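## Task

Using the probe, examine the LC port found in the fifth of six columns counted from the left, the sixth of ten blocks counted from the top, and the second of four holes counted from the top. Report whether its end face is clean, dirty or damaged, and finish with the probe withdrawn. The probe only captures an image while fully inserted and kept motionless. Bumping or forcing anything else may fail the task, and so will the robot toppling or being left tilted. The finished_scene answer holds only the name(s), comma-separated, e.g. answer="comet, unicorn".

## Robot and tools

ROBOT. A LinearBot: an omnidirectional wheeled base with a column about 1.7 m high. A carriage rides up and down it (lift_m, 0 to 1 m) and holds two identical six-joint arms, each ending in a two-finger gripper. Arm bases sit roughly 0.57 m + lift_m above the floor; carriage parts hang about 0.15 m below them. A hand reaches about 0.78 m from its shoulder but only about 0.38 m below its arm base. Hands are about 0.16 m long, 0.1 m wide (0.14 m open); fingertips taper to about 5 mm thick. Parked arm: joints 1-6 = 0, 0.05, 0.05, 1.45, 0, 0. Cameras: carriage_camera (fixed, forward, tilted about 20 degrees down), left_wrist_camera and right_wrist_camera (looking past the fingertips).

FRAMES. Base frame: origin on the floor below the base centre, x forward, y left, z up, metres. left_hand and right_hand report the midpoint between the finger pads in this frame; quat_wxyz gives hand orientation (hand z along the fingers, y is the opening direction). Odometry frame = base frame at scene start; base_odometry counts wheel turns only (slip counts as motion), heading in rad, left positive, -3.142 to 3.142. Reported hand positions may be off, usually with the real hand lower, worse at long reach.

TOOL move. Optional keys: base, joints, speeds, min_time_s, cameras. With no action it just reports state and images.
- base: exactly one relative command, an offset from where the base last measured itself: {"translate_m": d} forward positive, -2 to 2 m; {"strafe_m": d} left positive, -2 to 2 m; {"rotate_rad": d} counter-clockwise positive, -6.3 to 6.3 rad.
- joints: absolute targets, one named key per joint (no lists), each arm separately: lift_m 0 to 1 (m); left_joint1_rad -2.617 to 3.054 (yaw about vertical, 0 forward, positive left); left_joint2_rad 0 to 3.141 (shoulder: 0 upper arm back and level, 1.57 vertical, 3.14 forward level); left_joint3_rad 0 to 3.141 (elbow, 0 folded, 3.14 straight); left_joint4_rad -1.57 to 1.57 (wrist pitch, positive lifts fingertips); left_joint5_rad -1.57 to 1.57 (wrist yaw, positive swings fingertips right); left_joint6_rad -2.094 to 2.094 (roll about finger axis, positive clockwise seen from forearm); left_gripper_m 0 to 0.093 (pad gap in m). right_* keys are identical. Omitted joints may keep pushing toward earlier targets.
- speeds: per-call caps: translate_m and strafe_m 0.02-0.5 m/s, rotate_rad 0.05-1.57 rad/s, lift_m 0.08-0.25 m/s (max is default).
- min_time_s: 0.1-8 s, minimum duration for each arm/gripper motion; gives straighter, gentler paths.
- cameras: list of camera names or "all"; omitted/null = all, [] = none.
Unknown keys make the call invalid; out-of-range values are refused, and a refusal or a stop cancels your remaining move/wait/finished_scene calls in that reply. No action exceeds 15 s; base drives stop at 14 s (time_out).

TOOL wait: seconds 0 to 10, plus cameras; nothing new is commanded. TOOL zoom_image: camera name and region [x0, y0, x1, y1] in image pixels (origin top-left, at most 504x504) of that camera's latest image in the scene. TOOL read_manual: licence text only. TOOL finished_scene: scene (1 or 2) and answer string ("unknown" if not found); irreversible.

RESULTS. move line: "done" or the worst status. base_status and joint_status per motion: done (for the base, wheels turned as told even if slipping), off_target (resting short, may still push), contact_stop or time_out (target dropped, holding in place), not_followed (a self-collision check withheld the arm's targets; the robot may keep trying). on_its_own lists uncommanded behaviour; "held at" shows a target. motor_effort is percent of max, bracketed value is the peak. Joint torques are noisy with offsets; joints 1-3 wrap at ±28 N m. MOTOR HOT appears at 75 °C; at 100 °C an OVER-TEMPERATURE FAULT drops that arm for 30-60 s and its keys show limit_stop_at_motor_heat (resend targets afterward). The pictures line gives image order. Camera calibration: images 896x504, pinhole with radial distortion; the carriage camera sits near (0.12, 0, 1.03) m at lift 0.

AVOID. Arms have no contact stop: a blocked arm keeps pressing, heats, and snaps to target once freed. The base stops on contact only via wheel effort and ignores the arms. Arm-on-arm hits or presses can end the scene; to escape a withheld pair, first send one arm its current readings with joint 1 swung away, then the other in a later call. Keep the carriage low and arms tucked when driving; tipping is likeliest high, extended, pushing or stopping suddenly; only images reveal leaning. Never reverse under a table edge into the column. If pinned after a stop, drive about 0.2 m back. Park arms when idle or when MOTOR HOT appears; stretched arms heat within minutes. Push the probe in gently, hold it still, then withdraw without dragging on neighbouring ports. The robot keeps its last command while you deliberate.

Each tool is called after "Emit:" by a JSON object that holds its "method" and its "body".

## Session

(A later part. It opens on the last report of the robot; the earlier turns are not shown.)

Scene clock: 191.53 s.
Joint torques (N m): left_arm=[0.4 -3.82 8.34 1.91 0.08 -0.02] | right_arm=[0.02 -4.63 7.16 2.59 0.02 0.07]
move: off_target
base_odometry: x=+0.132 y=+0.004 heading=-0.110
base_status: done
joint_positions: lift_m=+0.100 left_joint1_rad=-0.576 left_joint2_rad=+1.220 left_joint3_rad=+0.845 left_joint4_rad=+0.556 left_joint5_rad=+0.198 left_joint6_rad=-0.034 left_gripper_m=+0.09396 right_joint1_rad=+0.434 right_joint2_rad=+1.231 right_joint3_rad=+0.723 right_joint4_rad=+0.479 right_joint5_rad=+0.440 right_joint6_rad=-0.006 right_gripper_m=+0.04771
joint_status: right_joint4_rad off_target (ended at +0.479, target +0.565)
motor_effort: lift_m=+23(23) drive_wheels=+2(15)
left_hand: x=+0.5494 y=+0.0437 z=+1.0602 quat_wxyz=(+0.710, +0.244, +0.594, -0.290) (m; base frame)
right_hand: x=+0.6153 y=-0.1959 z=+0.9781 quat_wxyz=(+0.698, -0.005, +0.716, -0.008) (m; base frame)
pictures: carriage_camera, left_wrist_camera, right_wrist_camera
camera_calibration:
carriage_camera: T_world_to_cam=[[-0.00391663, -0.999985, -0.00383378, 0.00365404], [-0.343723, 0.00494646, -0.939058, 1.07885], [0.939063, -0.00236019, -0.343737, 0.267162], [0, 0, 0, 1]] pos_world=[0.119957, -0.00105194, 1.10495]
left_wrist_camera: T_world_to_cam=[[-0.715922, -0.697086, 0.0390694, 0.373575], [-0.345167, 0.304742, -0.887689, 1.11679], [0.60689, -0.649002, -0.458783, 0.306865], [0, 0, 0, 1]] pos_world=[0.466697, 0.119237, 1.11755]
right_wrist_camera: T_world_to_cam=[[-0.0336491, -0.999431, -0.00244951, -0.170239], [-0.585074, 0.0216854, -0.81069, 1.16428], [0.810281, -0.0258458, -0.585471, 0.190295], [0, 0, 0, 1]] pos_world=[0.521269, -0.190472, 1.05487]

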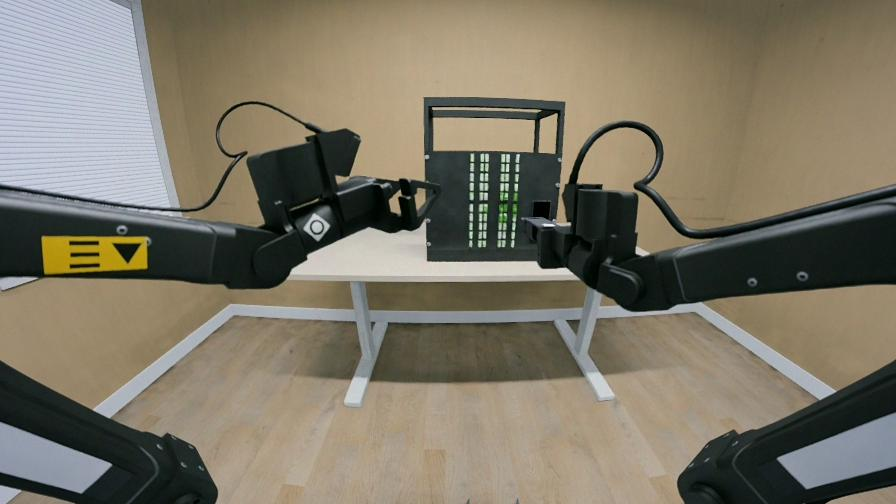

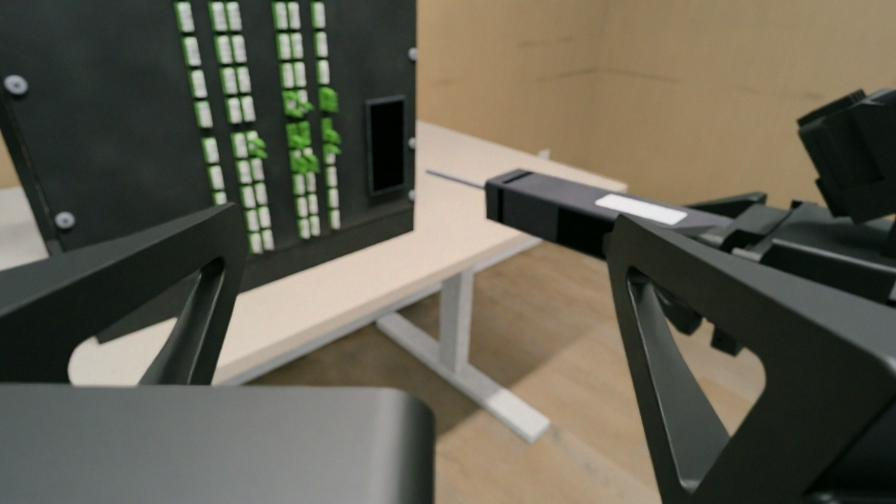

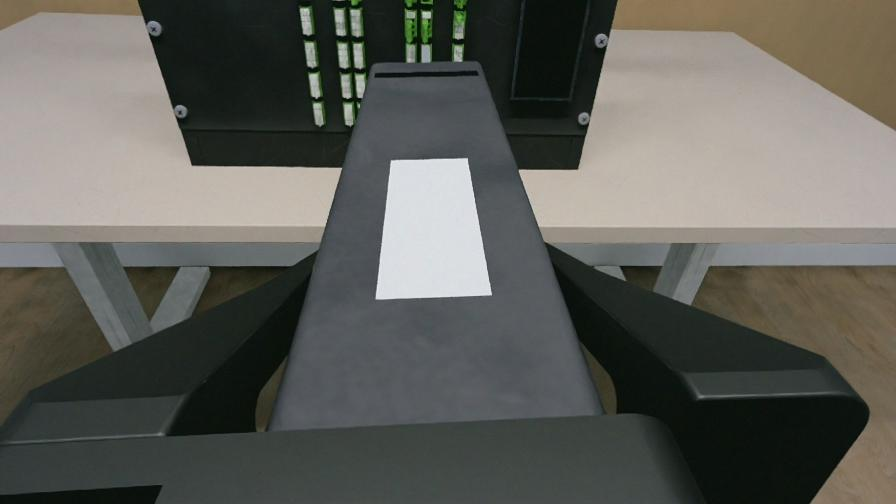

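Emit:
{"method": "move", "body": {"base": {"rotate_rad": -0.033}, "speeds": {"rotate_rad": 0.1}, "cameras": []}}

Emit:
{"method": "move", "body": {"base": {"strafe_m": 0.028}, "speeds": {"strafe_m": 0.05}, "cameras": []}}

Emit:
{"method": "move", "body": {"base": {"translate_m": 0.05}, "speeds": {"translate_m": 0.05}}}

Emit:
{"method": "zoom_image", "body": {"camera": "right_wrist_camera", "region": [350, 0, 510, 100]}}

Emit:
{"method": "zoom_image", "body": {"camera": "left_wrist_camera", "region": [240, 60, 580, 280]}}

Emit:
{"method": "zoom_image", "body": {"camera": "carriage_camera", "region": [460, 140, 600, 280]}}

Scene clock: 219.17 s.
Joint torques (N m): left_arm=[0.27 -3.85 8.25 1.91 0.08 0] | right_arm=[0.12 -4.74 7.15 2.56 0.01 0.07]
move: done
base_odometry: x=+0.132 y=+0.004 heading=-0.142
base_status: done
joint_positions: lift_m=+0.100 left_joint1_rad=-0.576 left_joint2_rad=+1.220 left_joint3_rad=+0.845 left_joint4_rad=+0.556 left_joint5_rad=+0.198 left_joint6_rad=-0.034 left_gripper_m=+0.09396 right_joint1_rad=+0.433 right_joint2_rad=+1.232 right_joint3_rad=+0.723 right_joint4_rad=+0.481 right_joint5_rad=+0.440 right_joint6_rad=-0.006 right_gripper_m=+0.04771
joint_status: not commanded
motor_effort: lift_m=+23(23) drive_wheels=-4(10)
left_hand: x=+0.5495 y=+0.0439 z=+1.0602 quat_wxyz=(+0.710, +0.244, +0.594, -0.290) (m; base frame)
right_hand: x=+0.6156 y=-0.1962 z=+0.9783 quat_wxyz=(+0.698, -0.004, +0.716, -0.008) (m; base frame)
pictures: none
No camera images: "cameras" was empty.

Scene clock: 220.20 s.
Joint torques (N m): left_arm=[0.32 -3.81 8.24 1.89 0.06 -0.01] | right_arm=[0.06 -4.77 7.15 2.56 0.02 0.07]
move: done
base_odometry: x=+0.136 y=+0.032 heading=-0.143
base_status: done
joint_positions: lift_m=+0.100 left_joint1_rad=-0.576 left_joint2_rad=+1.220 left_joint3_rad=+0.845 left_joint4_rad=+0.556 left_joint5_rad=+0.198 left_joint6_rad=-0.034 left_gripper_m=+0.09396 right_joint1_rad=+0.434 right_joint2_rad=+1.232 right_joint3_rad=+0.723 right_joint4_rad=+0.482 right_joint5_rad=+0.439 right_joint6_rad=-0.006 right_gripper_m=+0.04771
joint_status: not commanded
motor_effort: lift_m=+23(23) drive_wheels=-5(16)
left_hand: x=+0.5494 y=+0.0437 z=+1.0602 quat_wxyz=(+0.710, +0.244, +0.594, -0.290) (m; base frame)
right_hand: x=+0.6155 y=-0.1958 z=+0.9784 quat_wxyz=(+0.698, -0.004, +0.716, -0.008) (m; base frame)
pictures: none
No camera images: "cameras" was empty.

Scene clock: 221.70 s.
Joint torques (N m): left_arm=[0.24 -3.86 8.29 1.93 0.07 0] | right_arm=[0.03 -4.79 7.1 2.54 0.03 0.06]
move: done
base_odometry: x=+0.186 y=+0.025 heading=-0.142
base_status: done
joint_positions: lift_m=+0.100 left_joint1_rad=-0.577 left_joint2_rad=+1.220 left_joint3_rad=+0.845 left_joint4_rad=+0.555 left_joint5_rad=+0.198 left_joint6_rad=-0.034 left_gripper_m=+0.09396 right_joint1_rad=+0.434 right_joint2_rad=+1.232 right_joint3_rad=+0.723 right_joint4_rad=+0.484 right_joint5_rad=+0.439 right_joint6_rad=-0.006 right_gripper_m=+0.04771
joint_status: not commanded
motor_effort: lift_m=+23(23) drive_wheels=-3(10)
left_hand: x=+0.5494 y=+0.0436 z=+1.0601 quat_wxyz=(+0.710, +0.244, +0.594, -0.290) (m; base frame)
right_hand: x=+0.6155 y=-0.1958 z=+0.9790 quat_wxyz=(+0.699, -0.004, +0.715, -0.008) (m; base frame)
pictures: carriage_camera, left_wrist_camera, right_wrist_camera
camera_calibration:
carriage_camera: T_world_to_cam=[[-0.00391663, -0.999985, -0.00383378, 0.00365404], [-0.343723, 0.00494646, -0.939058, 1.07885], [0.939063, -0.00236019, -0.343737, 0.267162], [0, 0, 0, 1]] pos_world=[0.119957, -0.00105194, 1.10495]
left_wrist_camera: T_world_to_cam=[[-0.715907, -0.697093, 0.0392298, 0.373319], [-0.345496, 0.304875, -0.887515, 1.11677], [0.60672, -0.648932, -0.459105, 0.307232], [0, 0, 0, 1]] pos_world=[0.466697, 0.119137, 1.11755]
right_wrist_camera: T_world_to_cam=[[-0.0332442, -0.999437, -0.00460367, -0.168175], [-0.581668, 0.0230933, -0.813098, 1.16568], [0.812747, -0.024353, -0.582108, 0.186121], [0, 0, 0, 1]] pos_world=[0.521177, -0.190467, 1.05538]

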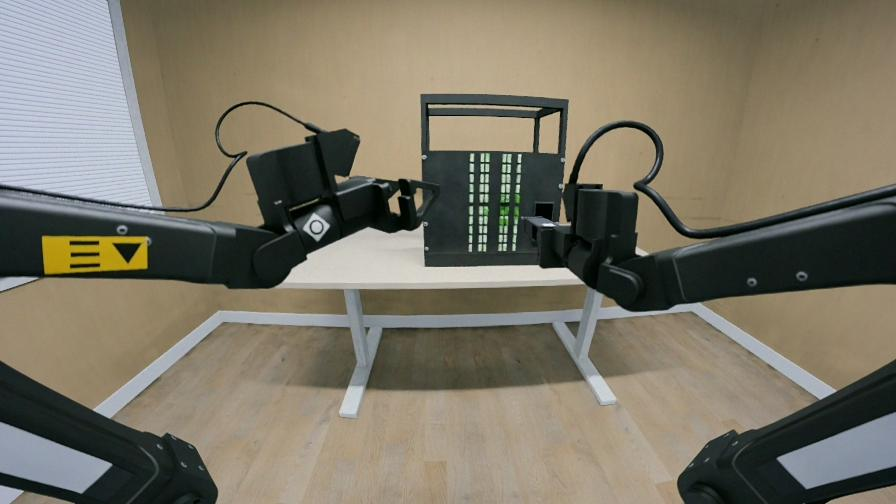

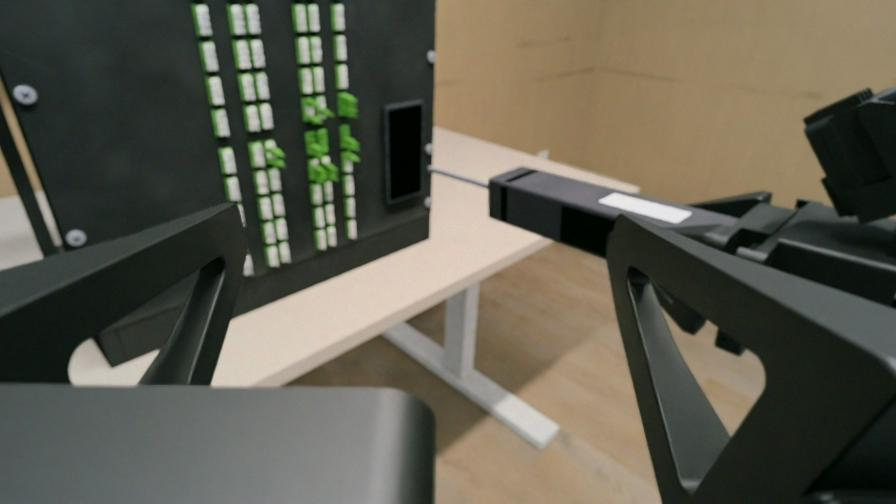

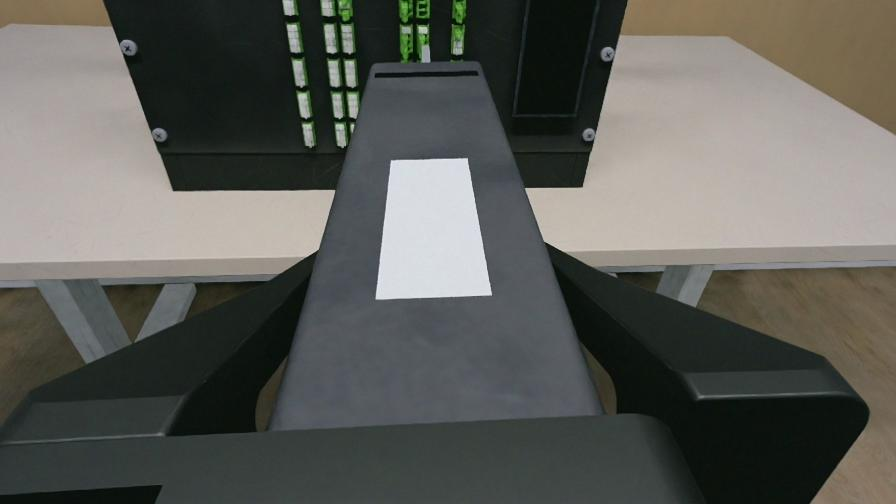

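Scaled by 3.150 from the camera's 896x504 image, which has a finer 1280x720 frame.

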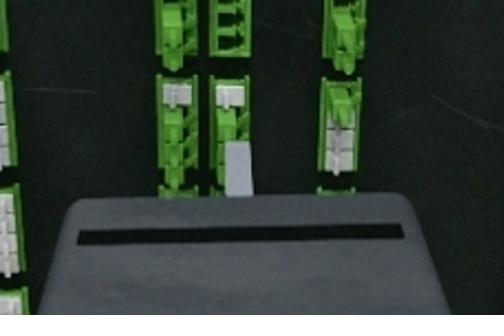

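Scaled by 1.482 from the camera's 896x504 image, which has a finer 1280x720 frame.

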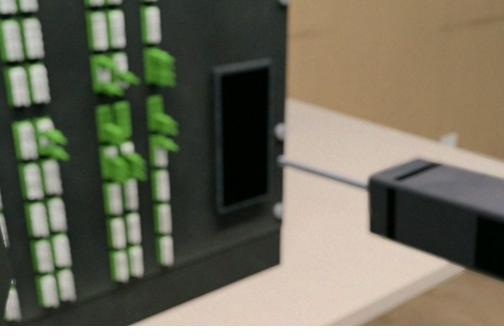

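Scaled by 3.600 from the camera's 896x504 image, which has a finer 1280x720 frame.

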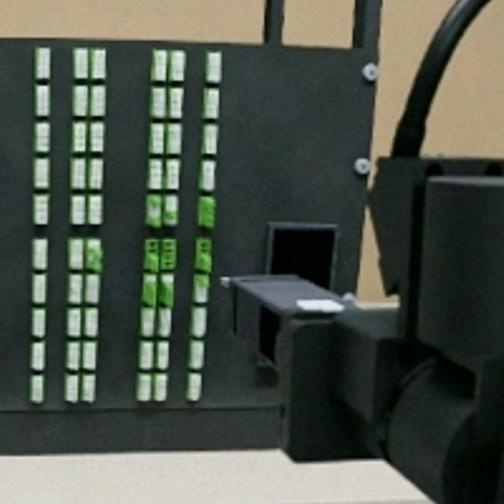

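Emit:
{"method": "move", "body": {"base": {"translate_m": 0.035}, "speeds": {"translate_m": 0.04}}}

Emit:
{"method": "zoom_image", "body": {"camera": "right_wrist_camera", "region": [350, 0, 510, 100]}}

Emit:
{"method": "zoom_image", "body": {"camera": "left_wrist_camera", "region": [240, 60, 580, 280]}}

Scene clock: 238.57 s.
Joint torques (N m): left_arm=[0.28 -3.81 8.31 1.91 0.07 -0.02] | right_arm=[0.05 -4.75 7.1 2.53 0.02 0.07]
move: done
base_odometry: x=+0.220 y=+0.020 heading=-0.142
base_status: done
joint_positions: lift_m=+0.100 left_joint1_rad=-0.577 left_joint2_rad=+1.220 left_joint3_rad=+0.845 left_joint4_rad=+0.555 left_joint5_rad=+0.198 left_joint6_rad=-0.034 left_gripper_m=+0.09396 right_joint1_rad=+0.434 right_joint2_rad=+1.232 right_joint3_rad=+0.723 right_joint4_rad=+0.485 right_joint5_rad=+0.439 right_joint6_rad=-0.006 right_gripper_m=+0.04771
joint_status: not commanded
motor_effort: lift_m=+23(23) drive_wheels=-2(13)
left_hand: x=+0.5494 y=+0.0436 z=+1.0601 quat_wxyz=(+0.710, +0.244, +0.594, -0.290) (m; base frame)
right_hand: x=+0.6155 y=-0.1958 z=+0.9792 quat_wxyz=(+0.699, -0.004, +0.715, -0.007) (m; base frame)
pictures: carriage_camera, left_wrist_camera, right_wrist_camera
camera_calibration:
carriage_camera: T_world_to_cam=[[-0.00391663, -0.999985, -0.00383378, 0.00365404], [-0.343723, 0.00494646, -0.939058, 1.07885], [0.939063, -0.00236019, -0.343737, 0.267162], [0, 0, 0, 1]] pos_world=[0.119957, -0.00105194, 1.10495]
left_wrist_camera: T_world_to_cam=[[-0.715907, -0.697093, 0.0392298, 0.373319], [-0.345496, 0.304875, -0.887515, 1.11677], [0.60672, -0.648932, -0.459105, 0.307232], [0, 0, 0, 1]] pos_world=[0.466697, 0.119137, 1.11755]
right_wrist_camera: T_world_to_cam=[[-0.0332758, -0.999434, -0.00484551, -0.167905], [-0.58114, 0.0232928, -0.813471, 1.16586], [0.813123, -0.024253, -0.581586, 0.185532], [0, 0, 0, 1]] pos_world=[0.521079, -0.190466, 1.05548]

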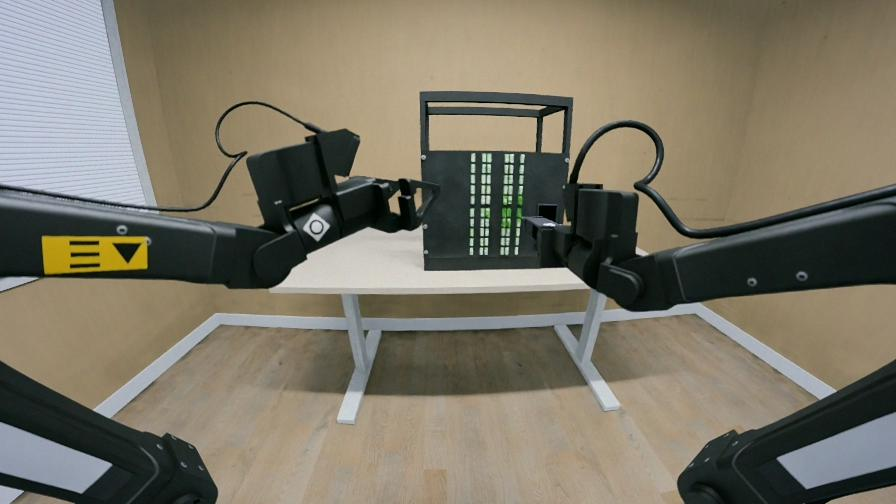

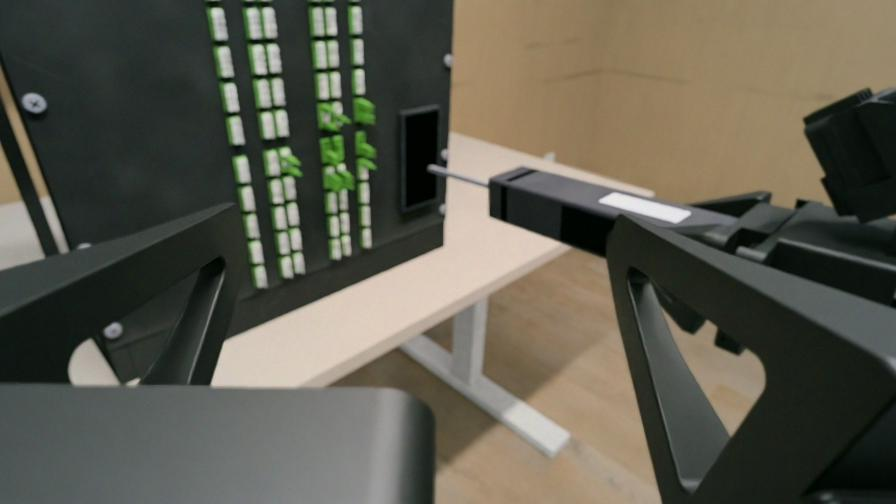

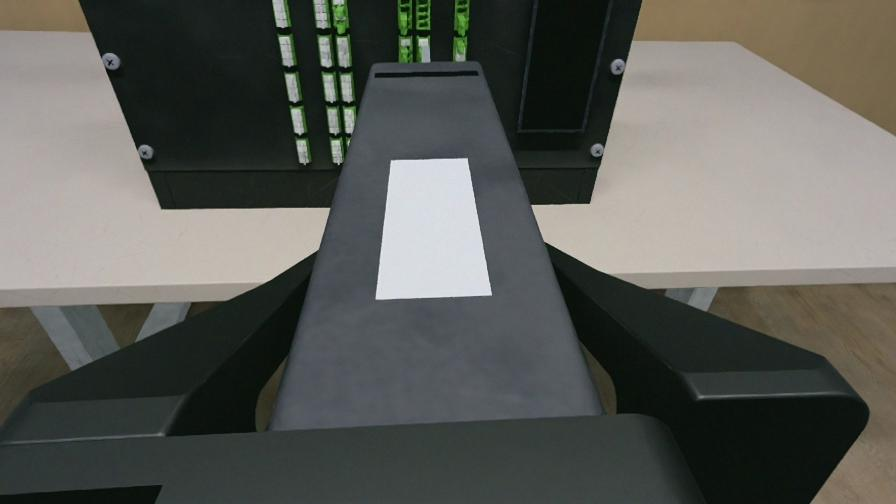

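Scaled by 3.150 from the camera's 896x504 image, which has a finer 1280x720 frame.

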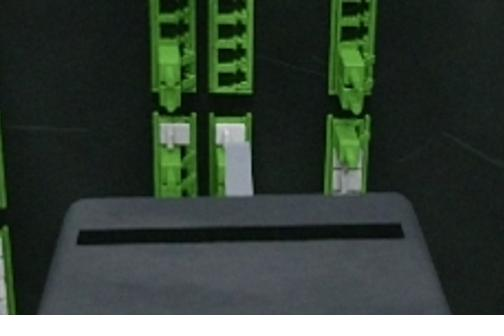

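Scaled by 1.482 from the camera's 896x504 image, which has a finer 1280x720 frame.

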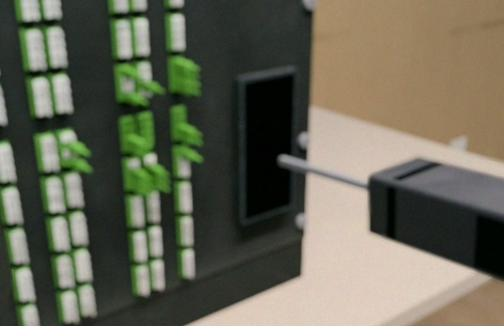

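Emit:
{"method": "move", "body": {"joints": {"right_joint4_rad": 0.585, "lift_m": 0.085}, "speeds": {"lift_m": 0.08}, "min_time_s": 1, "cameras": []}}

Emit:
{"method": "move", "body": {"base": {"translate_m": 0.07}, "speeds": {"translate_m": 0.04}}}

Emit:
{"method": "zoom_image", "body": {"camera": "right_wrist_camera", "region": [350, 0, 510, 100]}}

Emit:
{"method": "zoom_image", "body": {"camera": "left_wrist_camera", "region": [240, 60, 580, 280]}}

Scene clock: 264.53 s.
Joint torques (N m): left_arm=[0.4 -3.81 8.31 1.94 0.09 0.01] | right_arm=[0.05 -4.86 7.47 2.57 0.02 0.07]
move: off_target
base_odometry: x=+0.220 y=+0.020 heading=-0.142
base_status: not commanded
joint_positions: lift_m=+0.085 left_joint1_rad=-0.577 left_joint2_rad=+1.220 left_joint3_rad=+0.845 left_joint4_rad=+0.552 left_joint5_rad=+0.198 left_joint6_rad=-0.034 left_gripper_m=+0.09396 right_joint1_rad=+0.434 right_joint2_rad=+1.233 right_joint3_rad=+0.718 right_joint4_rad=+0.499 right_joint5_rad=+0.439 right_joint6_rad=-0.006 right_gripper_m=+0.04771
joint_status: right_joint4_rad off_target (ended at +0.499, target +0.585); the others done
motor_effort: lift_m=+24(25) drive_wheels=+4(4)
left_hand: x=+0.5495 y=+0.0435 z=+1.0443 quat_wxyz=(+0.709, +0.244, +0.595, -0.290) (m; base frame)
right_hand: x=+0.6154 y=-0.1958 z=+0.9647 quat_wxyz=(+0.702, -0.003, +0.712, -0.006) (m; base frame)
pictures: none
No camera images: "cameras" was empty.

Scene clock: 266.80 s.
Joint torques (N m): left_arm=[0.39 -3.92 8.35 1.97 0.08 -0.02] | right_arm=[0.08 -4.88 7.54 2.54 0.01 0.06]
move: done
base_odometry: x=+0.290 y=+0.011 heading=-0.142
base_status: done
joint_positions: lift_m=+0.085 left_joint1_rad=-0.577 left_joint2_rad=+1.220 left_joint3_rad=+0.845 left_joint4_rad=+0.552 left_joint5_rad=+0.198 left_joint6_rad=-0.034 left_gripper_m=+0.09396 right_joint1_rad=+0.434 right_joint2_rad=+1.233 right_joint3_rad=+0.718 right_joint4_rad=+0.502 right_joint5_rad=+0.439 right_joint6_rad=-0.006 right_gripper_m=+0.04771
joint_status: not commanded
motor_effort: lift_m=+24(24) drive_wheels=-2(13)
left_hand: x=+0.5495 y=+0.0435 z=+1.0443 quat_wxyz=(+0.709, +0.244, +0.595, -0.290) (m; base frame)
right_hand: x=+0.6154 y=-0.1958 z=+0.9654 quat_wxyz=(+0.703, -0.002, +0.711, -0.006) (m; base frame)
pictures: carriage_camera, left_wrist_camera, right_wrist_camera
camera_calibration:
carriage_camera: T_world_to_cam=[[-0.00391663, -0.999985, -0.00383378, 0.00359615], [-0.343723, 0.00494646, -0.939058, 1.06467], [0.939063, -0.00236019, -0.343737, 0.261971], [0, 0, 0, 1]] pos_world=[0.119957, -0.00105194, 1.08985]
left_wrist_camera: T_world_to_cam=[[-0.715793, -0.697172, 0.0399049, 0.373284], [-0.347768, 0.306337, -0.886124, 1.10251], [0.605556, -0.648159, -0.461728, 0.303216], [0, 0, 0, 1]] pos_world=[0.466996, 0.119037, 1.10206]
right_wrist_camera: T_world_to_cam=[[-0.033141, -0.999402, -0.00989625, -0.163199], [-0.572936, 0.0271104, -0.819152, 1.15577], [0.81893, -0.0214776, -0.573491, 0.166651], [0, 0, 0, 1]] pos_world=[0.5203, -0.190856, 1.04071]

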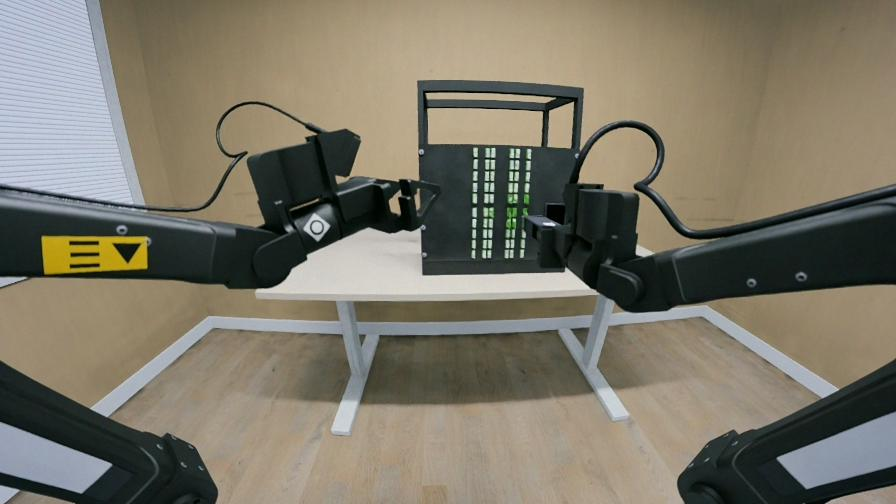

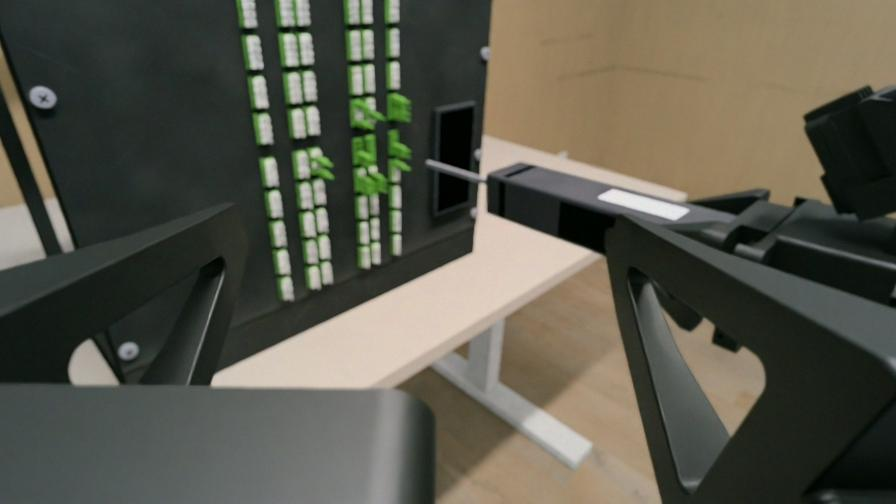

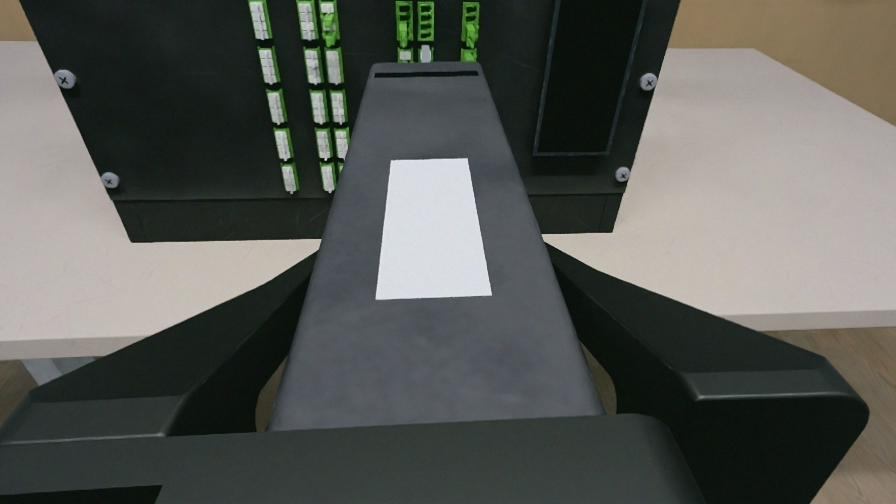

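Scaled by 3.150 from the camera's 896x504 image, which has a finer 1280x720 frame.

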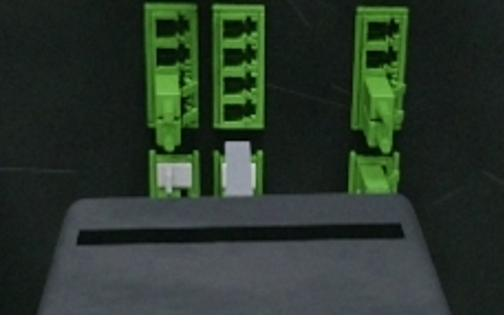

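Scaled by 1.482 from the camera's 896x504 image, which has a finer 1280x720 frame.

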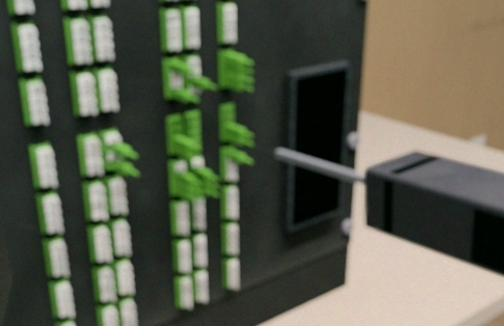

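Emit:
{"method": "move", "body": {"base": {"translate_m": 0.05}, "speeds": {"translate_m": 0.04}}}

Emit:
{"method": "zoom_image", "body": {"camera": "right_wrist_camera", "region": [370, 0, 490, 80]}}

Emit:
{"method": "zoom_image", "body": {"camera": "left_wrist_camera", "region": [350, 100, 510, 220]}}

Scene clock: 316.50 s.
Joint torques (N m): left_arm=[0.38 -3.85 8.21 1.97 0.08 -0.02] | right_arm=[0.03 -4.86 7.46 2.55 0.01 0.07]
move: done
base_odometry: x=+0.339 y=+0.004 heading=-0.141
base_status: done
joint_positions: lift_m=+0.085 left_joint1_rad=-0.577 left_joint2_rad=+1.220 left_joint3_rad=+0.845 left_joint4_rad=+0.553 left_joint5_rad=+0.198 left_joint6_rad=-0.034 left_gripper_m=+0.09396 right_joint1_rad=+0.434 right_joint2_rad=+1.233 right_joint3_rad=+0.718 right_joint4_rad=+0.503 right_joint5_rad=+0.439 right_joint6_rad=-0.006 right_gripper_m=+0.04771
joint_status: not commanded
motor_effort: lift_m=+24(24) drive_wheels=-2(17)
left_hand: x=+0.5495 y=+0.0435 z=+1.0444 quat_wxyz=(+0.709, +0.244, +0.595, -0.290) (m; base frame)
right_hand: x=+0.6154 y=-0.1958 z=+0.9656 quat_wxyz=(+0.703, -0.002, +0.711, -0.006) (m; base frame)
pictures: carriage_camera, left_wrist_camera, right_wrist_camera
camera_calibration:
carriage_camera: T_world_to_cam=[[-0.00391663, -0.999985, -0.00383378, 0.00359615], [-0.343723, 0.00494646, -0.939058, 1.06467], [0.939063, -0.00236019, -0.343737, 0.261971], [0, 0, 0, 1]] pos_world=[0.119957, -0.00105194, 1.08985]
left_wrist_camera: T_world_to_cam=[[-0.715785, -0.697185, 0.0398026, 0.373395], [-0.347486, 0.306158, -0.886296, 1.10259], [0.605727, -0.648229, -0.461405, 0.302789], [0, 0, 0, 1]] pos_world=[0.466996, 0.119037, 1.10206]
right_wrist_camera: T_world_to_cam=[[-0.0331999, -0.999395, -0.0103749, -0.162669], [-0.572101, 0.0275148, -0.819722, 1.15612], [0.819511, -0.0212792, -0.572668, 0.165725], [0, 0, 0, 1]] pos_world=[0.520203, -0.190855, 1.04092]

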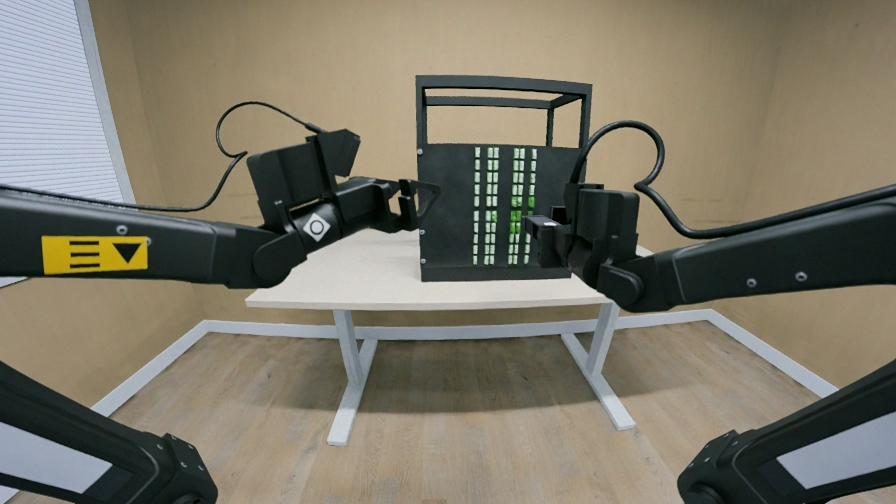

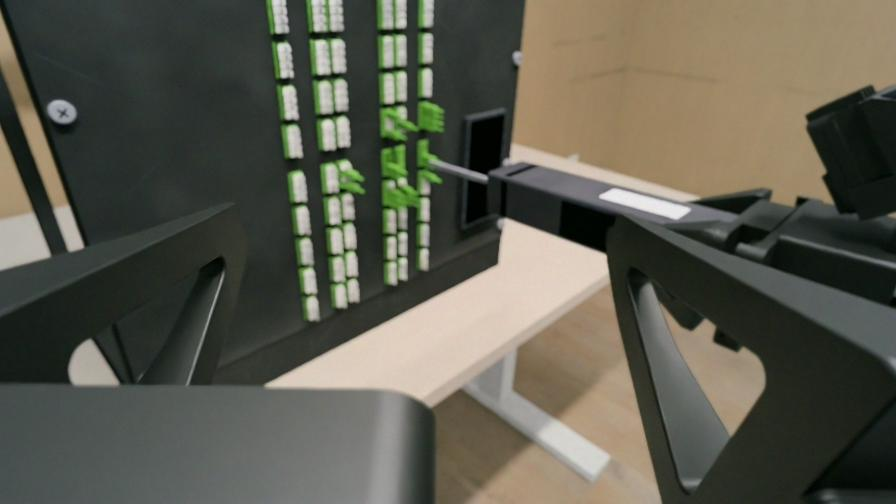

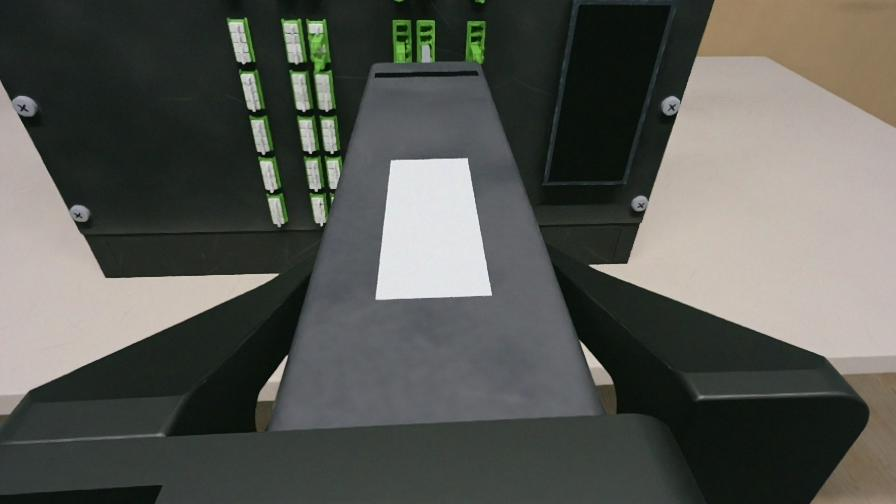

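Scaled by 4.200 from the camera's 896x504 image, which has a finer 1280x720 frame.

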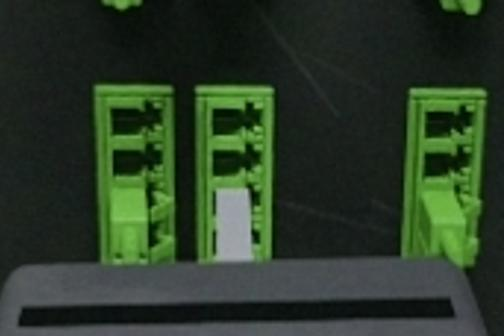

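Scaled by 3.150 from the camera's 896x504 image, which has a finer 1280x720 frame.

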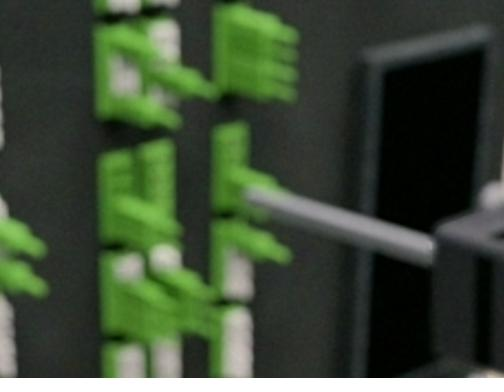

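Emit:
{"method": "move", "body": {"base": {"translate_m": 0.018}, "joints": {"lift_m": 0.082}, "speeds": {"translate_m": 0.03, "lift_m": 0.08}}}

Emit:
{"method": "zoom_image", "body": {"camera": "right_wrist_camera", "region": [370, 0, 490, 80]}}

Emit:
{"method": "zoom_image", "body": {"camera": "left_wrist_camera", "region": [350, 100, 510, 220]}}

Scene clock: 345.00 s.
Joint torques (N m): left_arm=[0.4 -3.86 8.38 1.98 0.09 0] | right_arm=[0.06 -4.89 7.53 2.5 0.02 0.07]
move: done
base_odometry: x=+0.357 y=+0.001 heading=-0.141
base_status: done
joint_positions: lift_m=+0.082 left_joint1_rad=-0.577 left_joint2_rad=+1.220 left_joint3_rad=+0.845 left_joint4_rad=+0.552 left_joint5_rad=+0.198 left_joint6_rad=-0.034 left_gripper_m=+0.09396 right_joint1_rad=+0.434 right_joint2_rad=+1.234 right_joint3_rad=+0.718 right_joint4_rad=+0.508 right_joint5_rad=+0.439 right_joint6_rad=-0.006 right_gripper_m=+0.04771
joint_status: all done
motor_effort: lift_m=+23(24) drive_wheels=-1(19)
left_hand: x=+0.5494 y=+0.0436 z=+1.0414 quat_wxyz=(+0.709, +0.244, +0.595, -0.290) (m; base frame)
right_hand: x=+0.6156 y=-0.1958 z=+0.9635 quat_wxyz=(+0.705, -0.001, +0.710, -0.005) (m; base frame)
pictures: carriage_camera, left_wrist_camera, right_wrist_camera
camera_calibration:
carriage_camera: T_world_to_cam=[[-0.00391663, -0.999985, -0.00383378, 0.00358503], [-0.343723, 0.00494646, -0.939058, 1.06194], [0.939063, -0.00236019, -0.343737, 0.260975], [0, 0, 0, 1]] pos_world=[0.119957, -0.00105194, 1.08695]
left_wrist_camera: T_world_to_cam=[[-0.715793, -0.697172, 0.0399049, 0.373328], [-0.347768, 0.306337, -0.886124, 1.0999], [0.605556, -0.648159, -0.461728, 0.301938], [0, 0, 0, 1]] pos_world=[0.466896, 0.119037, 1.09916]
right_wrist_camera: T_world_to_cam=[[-0.033092, -0.999379, -0.0121271, -0.161028], [-0.5693, 0.0288211, -0.821624, 1.1548], [0.821463, -0.0202852, -0.5699, 0.160675], [0, 0, 0, 1]] pos_world=[0.52011, -0.190951, 1.03843]

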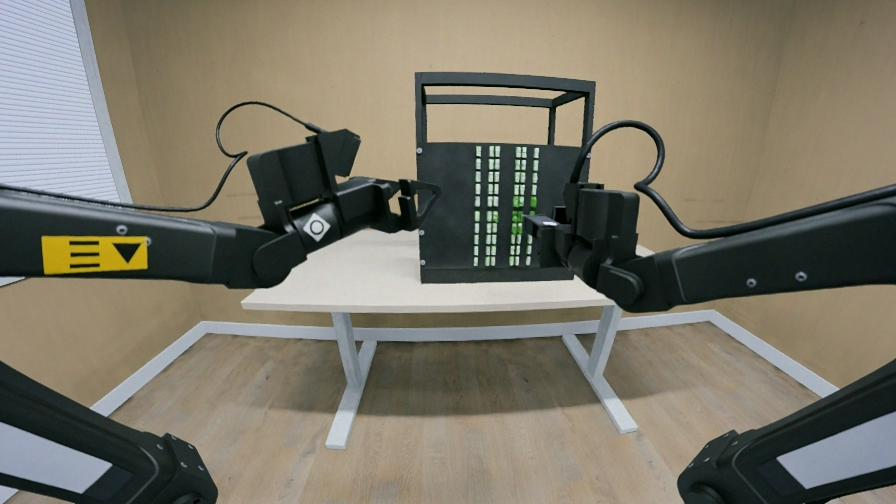

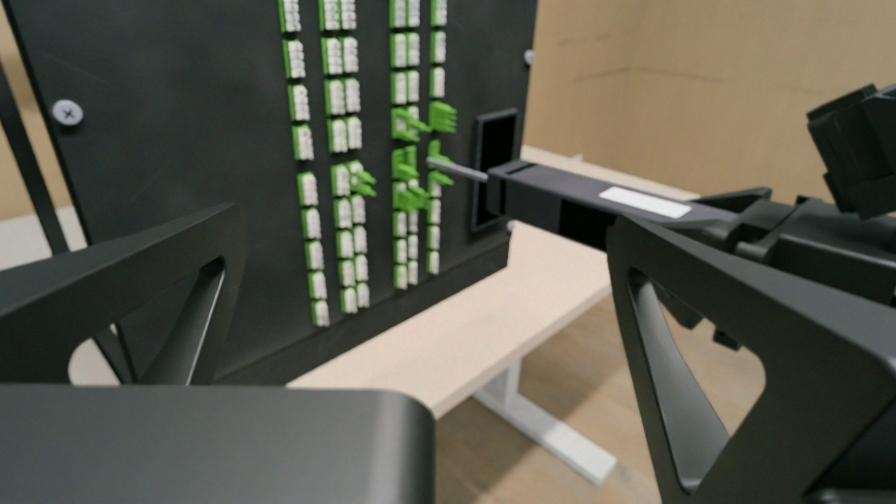

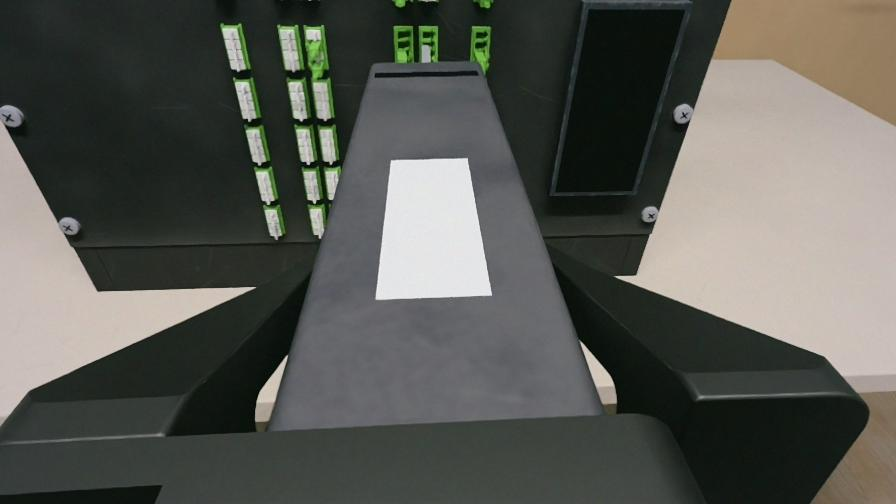

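Scaled by 4.200 from the camera's 896x504 image, which has a finer 1280x720 frame.

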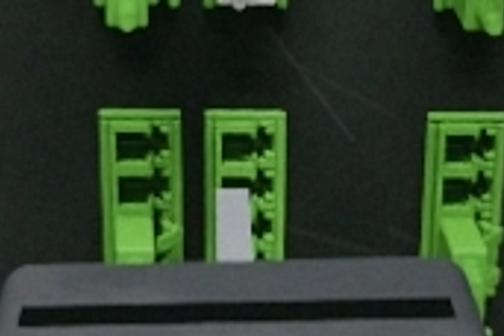

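Scaled by 3.150 from the camera's 896x504 image, which has a finer 1280x720 frame.

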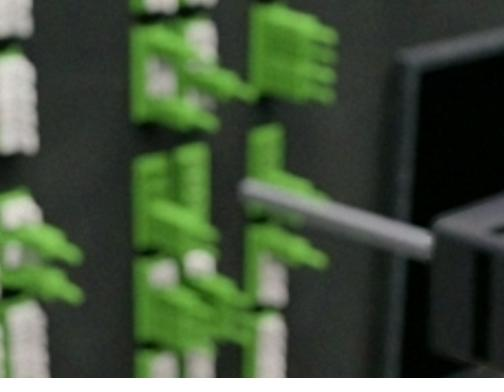

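Emit:
{"method": "move", "body": {"base": {"strafe_m": -0.001}, "joints": {"lift_m": 0.0798}, "speeds": {"strafe_m": 0.02, "lift_m": 0.08}, "cameras": []}}

Emit:
{"method": "move", "body": {"base": {"translate_m": 0.008}, "speeds": {"translate_m": 0.02}}}

Emit:
{"method": "zoom_image", "body": {"camera": "right_wrist_camera", "region": [390, 10, 470, 70]}}

Emit:
{"method": "zoom_image", "body": {"camera": "left_wrist_camera", "region": [380, 120, 460, 180]}}

Scene clock: 369.47 s.
Joint torques (N m): left_arm=[0.51 -3.82 8.31 1.99 0.08 0] | right_arm=[0.09 -4.97 7.58 2.49 0.02 0.07]
move: done
base_odometry: x=+0.357 y=+0.000 heading=-0.141
base_status: done
joint_positions: lift_m=+0.080 left_joint1_rad=-0.577 left_joint2_rad=+1.220 left_joint3_rad=+0.845 left_joint4_rad=+0.550 left_joint5_rad=+0.198 left_joint6_rad=-0.034 left_gripper_m=+0.09396 right_joint1_rad=+0.434 right_joint2_rad=+1.234 right_joint3_rad=+0.717 right_joint4_rad=+0.508 right_joint5_rad=+0.439 right_joint6_rad=-0.006 right_gripper_m=+0.04771
joint_status: all done
motor_effort: lift_m=+23(24) drive_wheels=+4(5)
left_hand: x=+0.5494 y=+0.0434 z=+1.0387 quat_wxyz=(+0.708, +0.244, +0.596, -0.290) (m; base frame)
right_hand: x=+0.6156 y=-0.1958 z=+0.9609 quat_wxyz=(+0.704, -0.001, +0.710, -0.005) (m; base frame)
pictures: none
No camera images: "cameras" was empty.

Scene clock: 370.33 s.
Joint torques (N m): left_arm=[0.4 -3.84 8.25 1.96 0.09 -0.01] | right_arm=[0.01 -4.92 7.49 2.49 0.03 0.07]
move: done
base_odometry: x=+0.365 y=-0.001 heading=-0.140
base_status: done
joint_positions: lift_m=+0.080 left_joint1_rad=-0.578 left_joint2_rad=+1.220 left_joint3_rad=+0.845 left_joint4_rad=+0.552 left_joint5_rad=+0.198 left_joint6_rad=-0.034 left_gripper_m=+0.09396 right_joint1_rad=+0.434 right_joint2_rad=+1.234 right_joint3_rad=+0.717 right_joint4_rad=+0.510 right_joint5_rad=+0.439 right_joint6_rad=-0.006 right_gripper_m=+0.04771
joint_status: not commanded
motor_effort: lift_m=+23(23) drive_wheels=+0(10)
left_hand: x=+0.5492 y=+0.0431 z=+1.0390 quat_wxyz=(+0.708, +0.245, +0.595, -0.290) (m; base frame)
right_hand: x=+0.6156 y=-0.1958 z=+0.9614 quat_wxyz=(+0.705, -0.001, +0.709, -0.005) (m; base frame)
pictures: carriage_camera, left_wrist_camera, right_wrist_camera
camera_calibration:
carriage_camera: T_world_to_cam=[[-0.00391663, -0.999985, -0.00383378, 0.00357621], [-0.343723, 0.00494646, -0.939058, 1.05978], [0.939063, -0.00236019, -0.343737, 0.260184], [0, 0, 0, 1]] pos_world=[0.119957, -0.00105194, 1.08465]
left_wrist_camera: T_world_to_cam=[[-0.716849, -0.696079, 0.0400228, 0.373311], [-0.347806, 0.307253, -0.885792, 1.09741], [0.604284, -0.648899, -0.462354, 0.302007], [0, 0, 0, 1]] pos_world=[0.466794, 0.118644, 1.09677]
right_wrist_camera: T_world_to_cam=[[-0.0331722, -0.999367, -0.0128347, -0.160379], [-0.568159, 0.0294209, -0.822393, 1.15326], [0.82225, -0.0199884, -0.568776, 0.157983], [0, 0, 0, 1]] pos_world=[0.520014, -0.19105, 1.03623]

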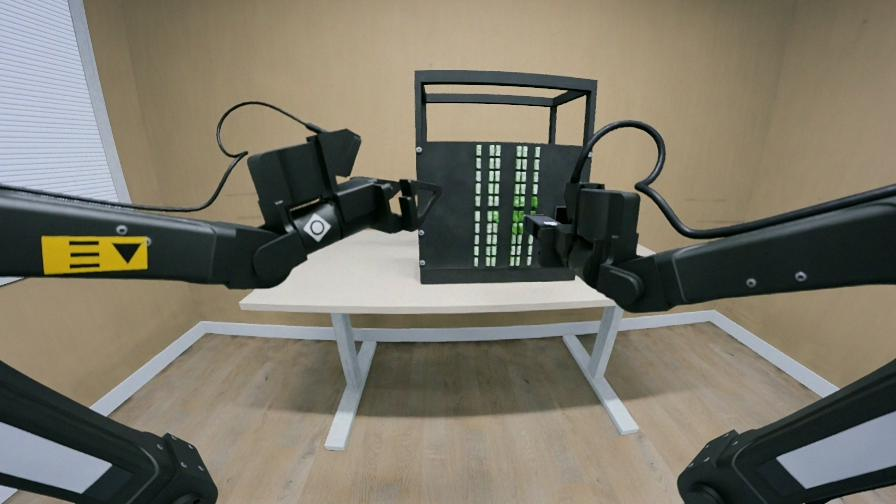

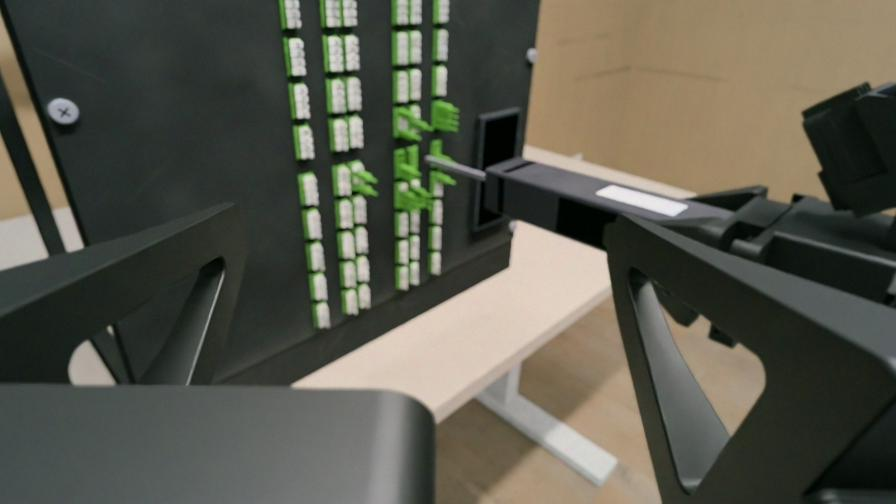

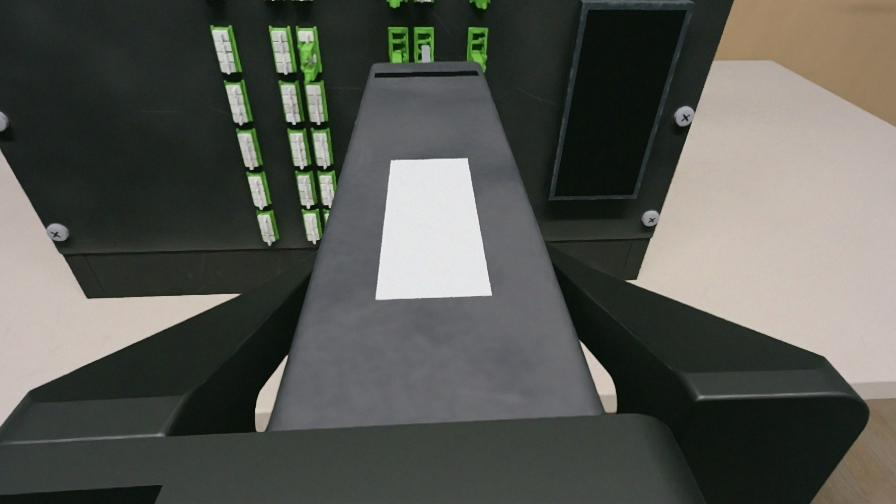

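Scaled by 6.300 from the camera's 896x504 image, which has a finer 1280x720 frame.

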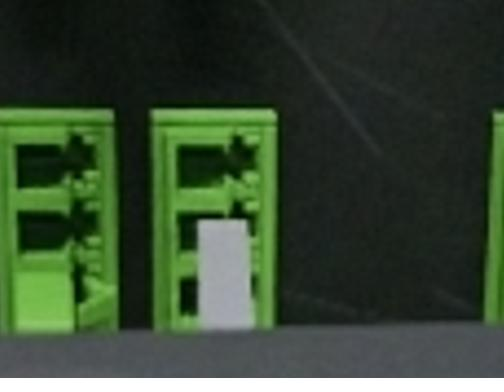

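Scaled by 6.300 from the camera's 896x504 image, which has a finer 1280x720 frame.

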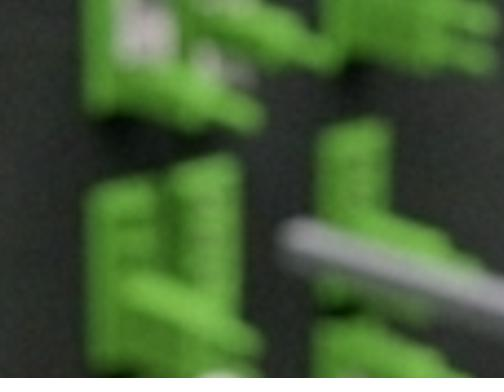

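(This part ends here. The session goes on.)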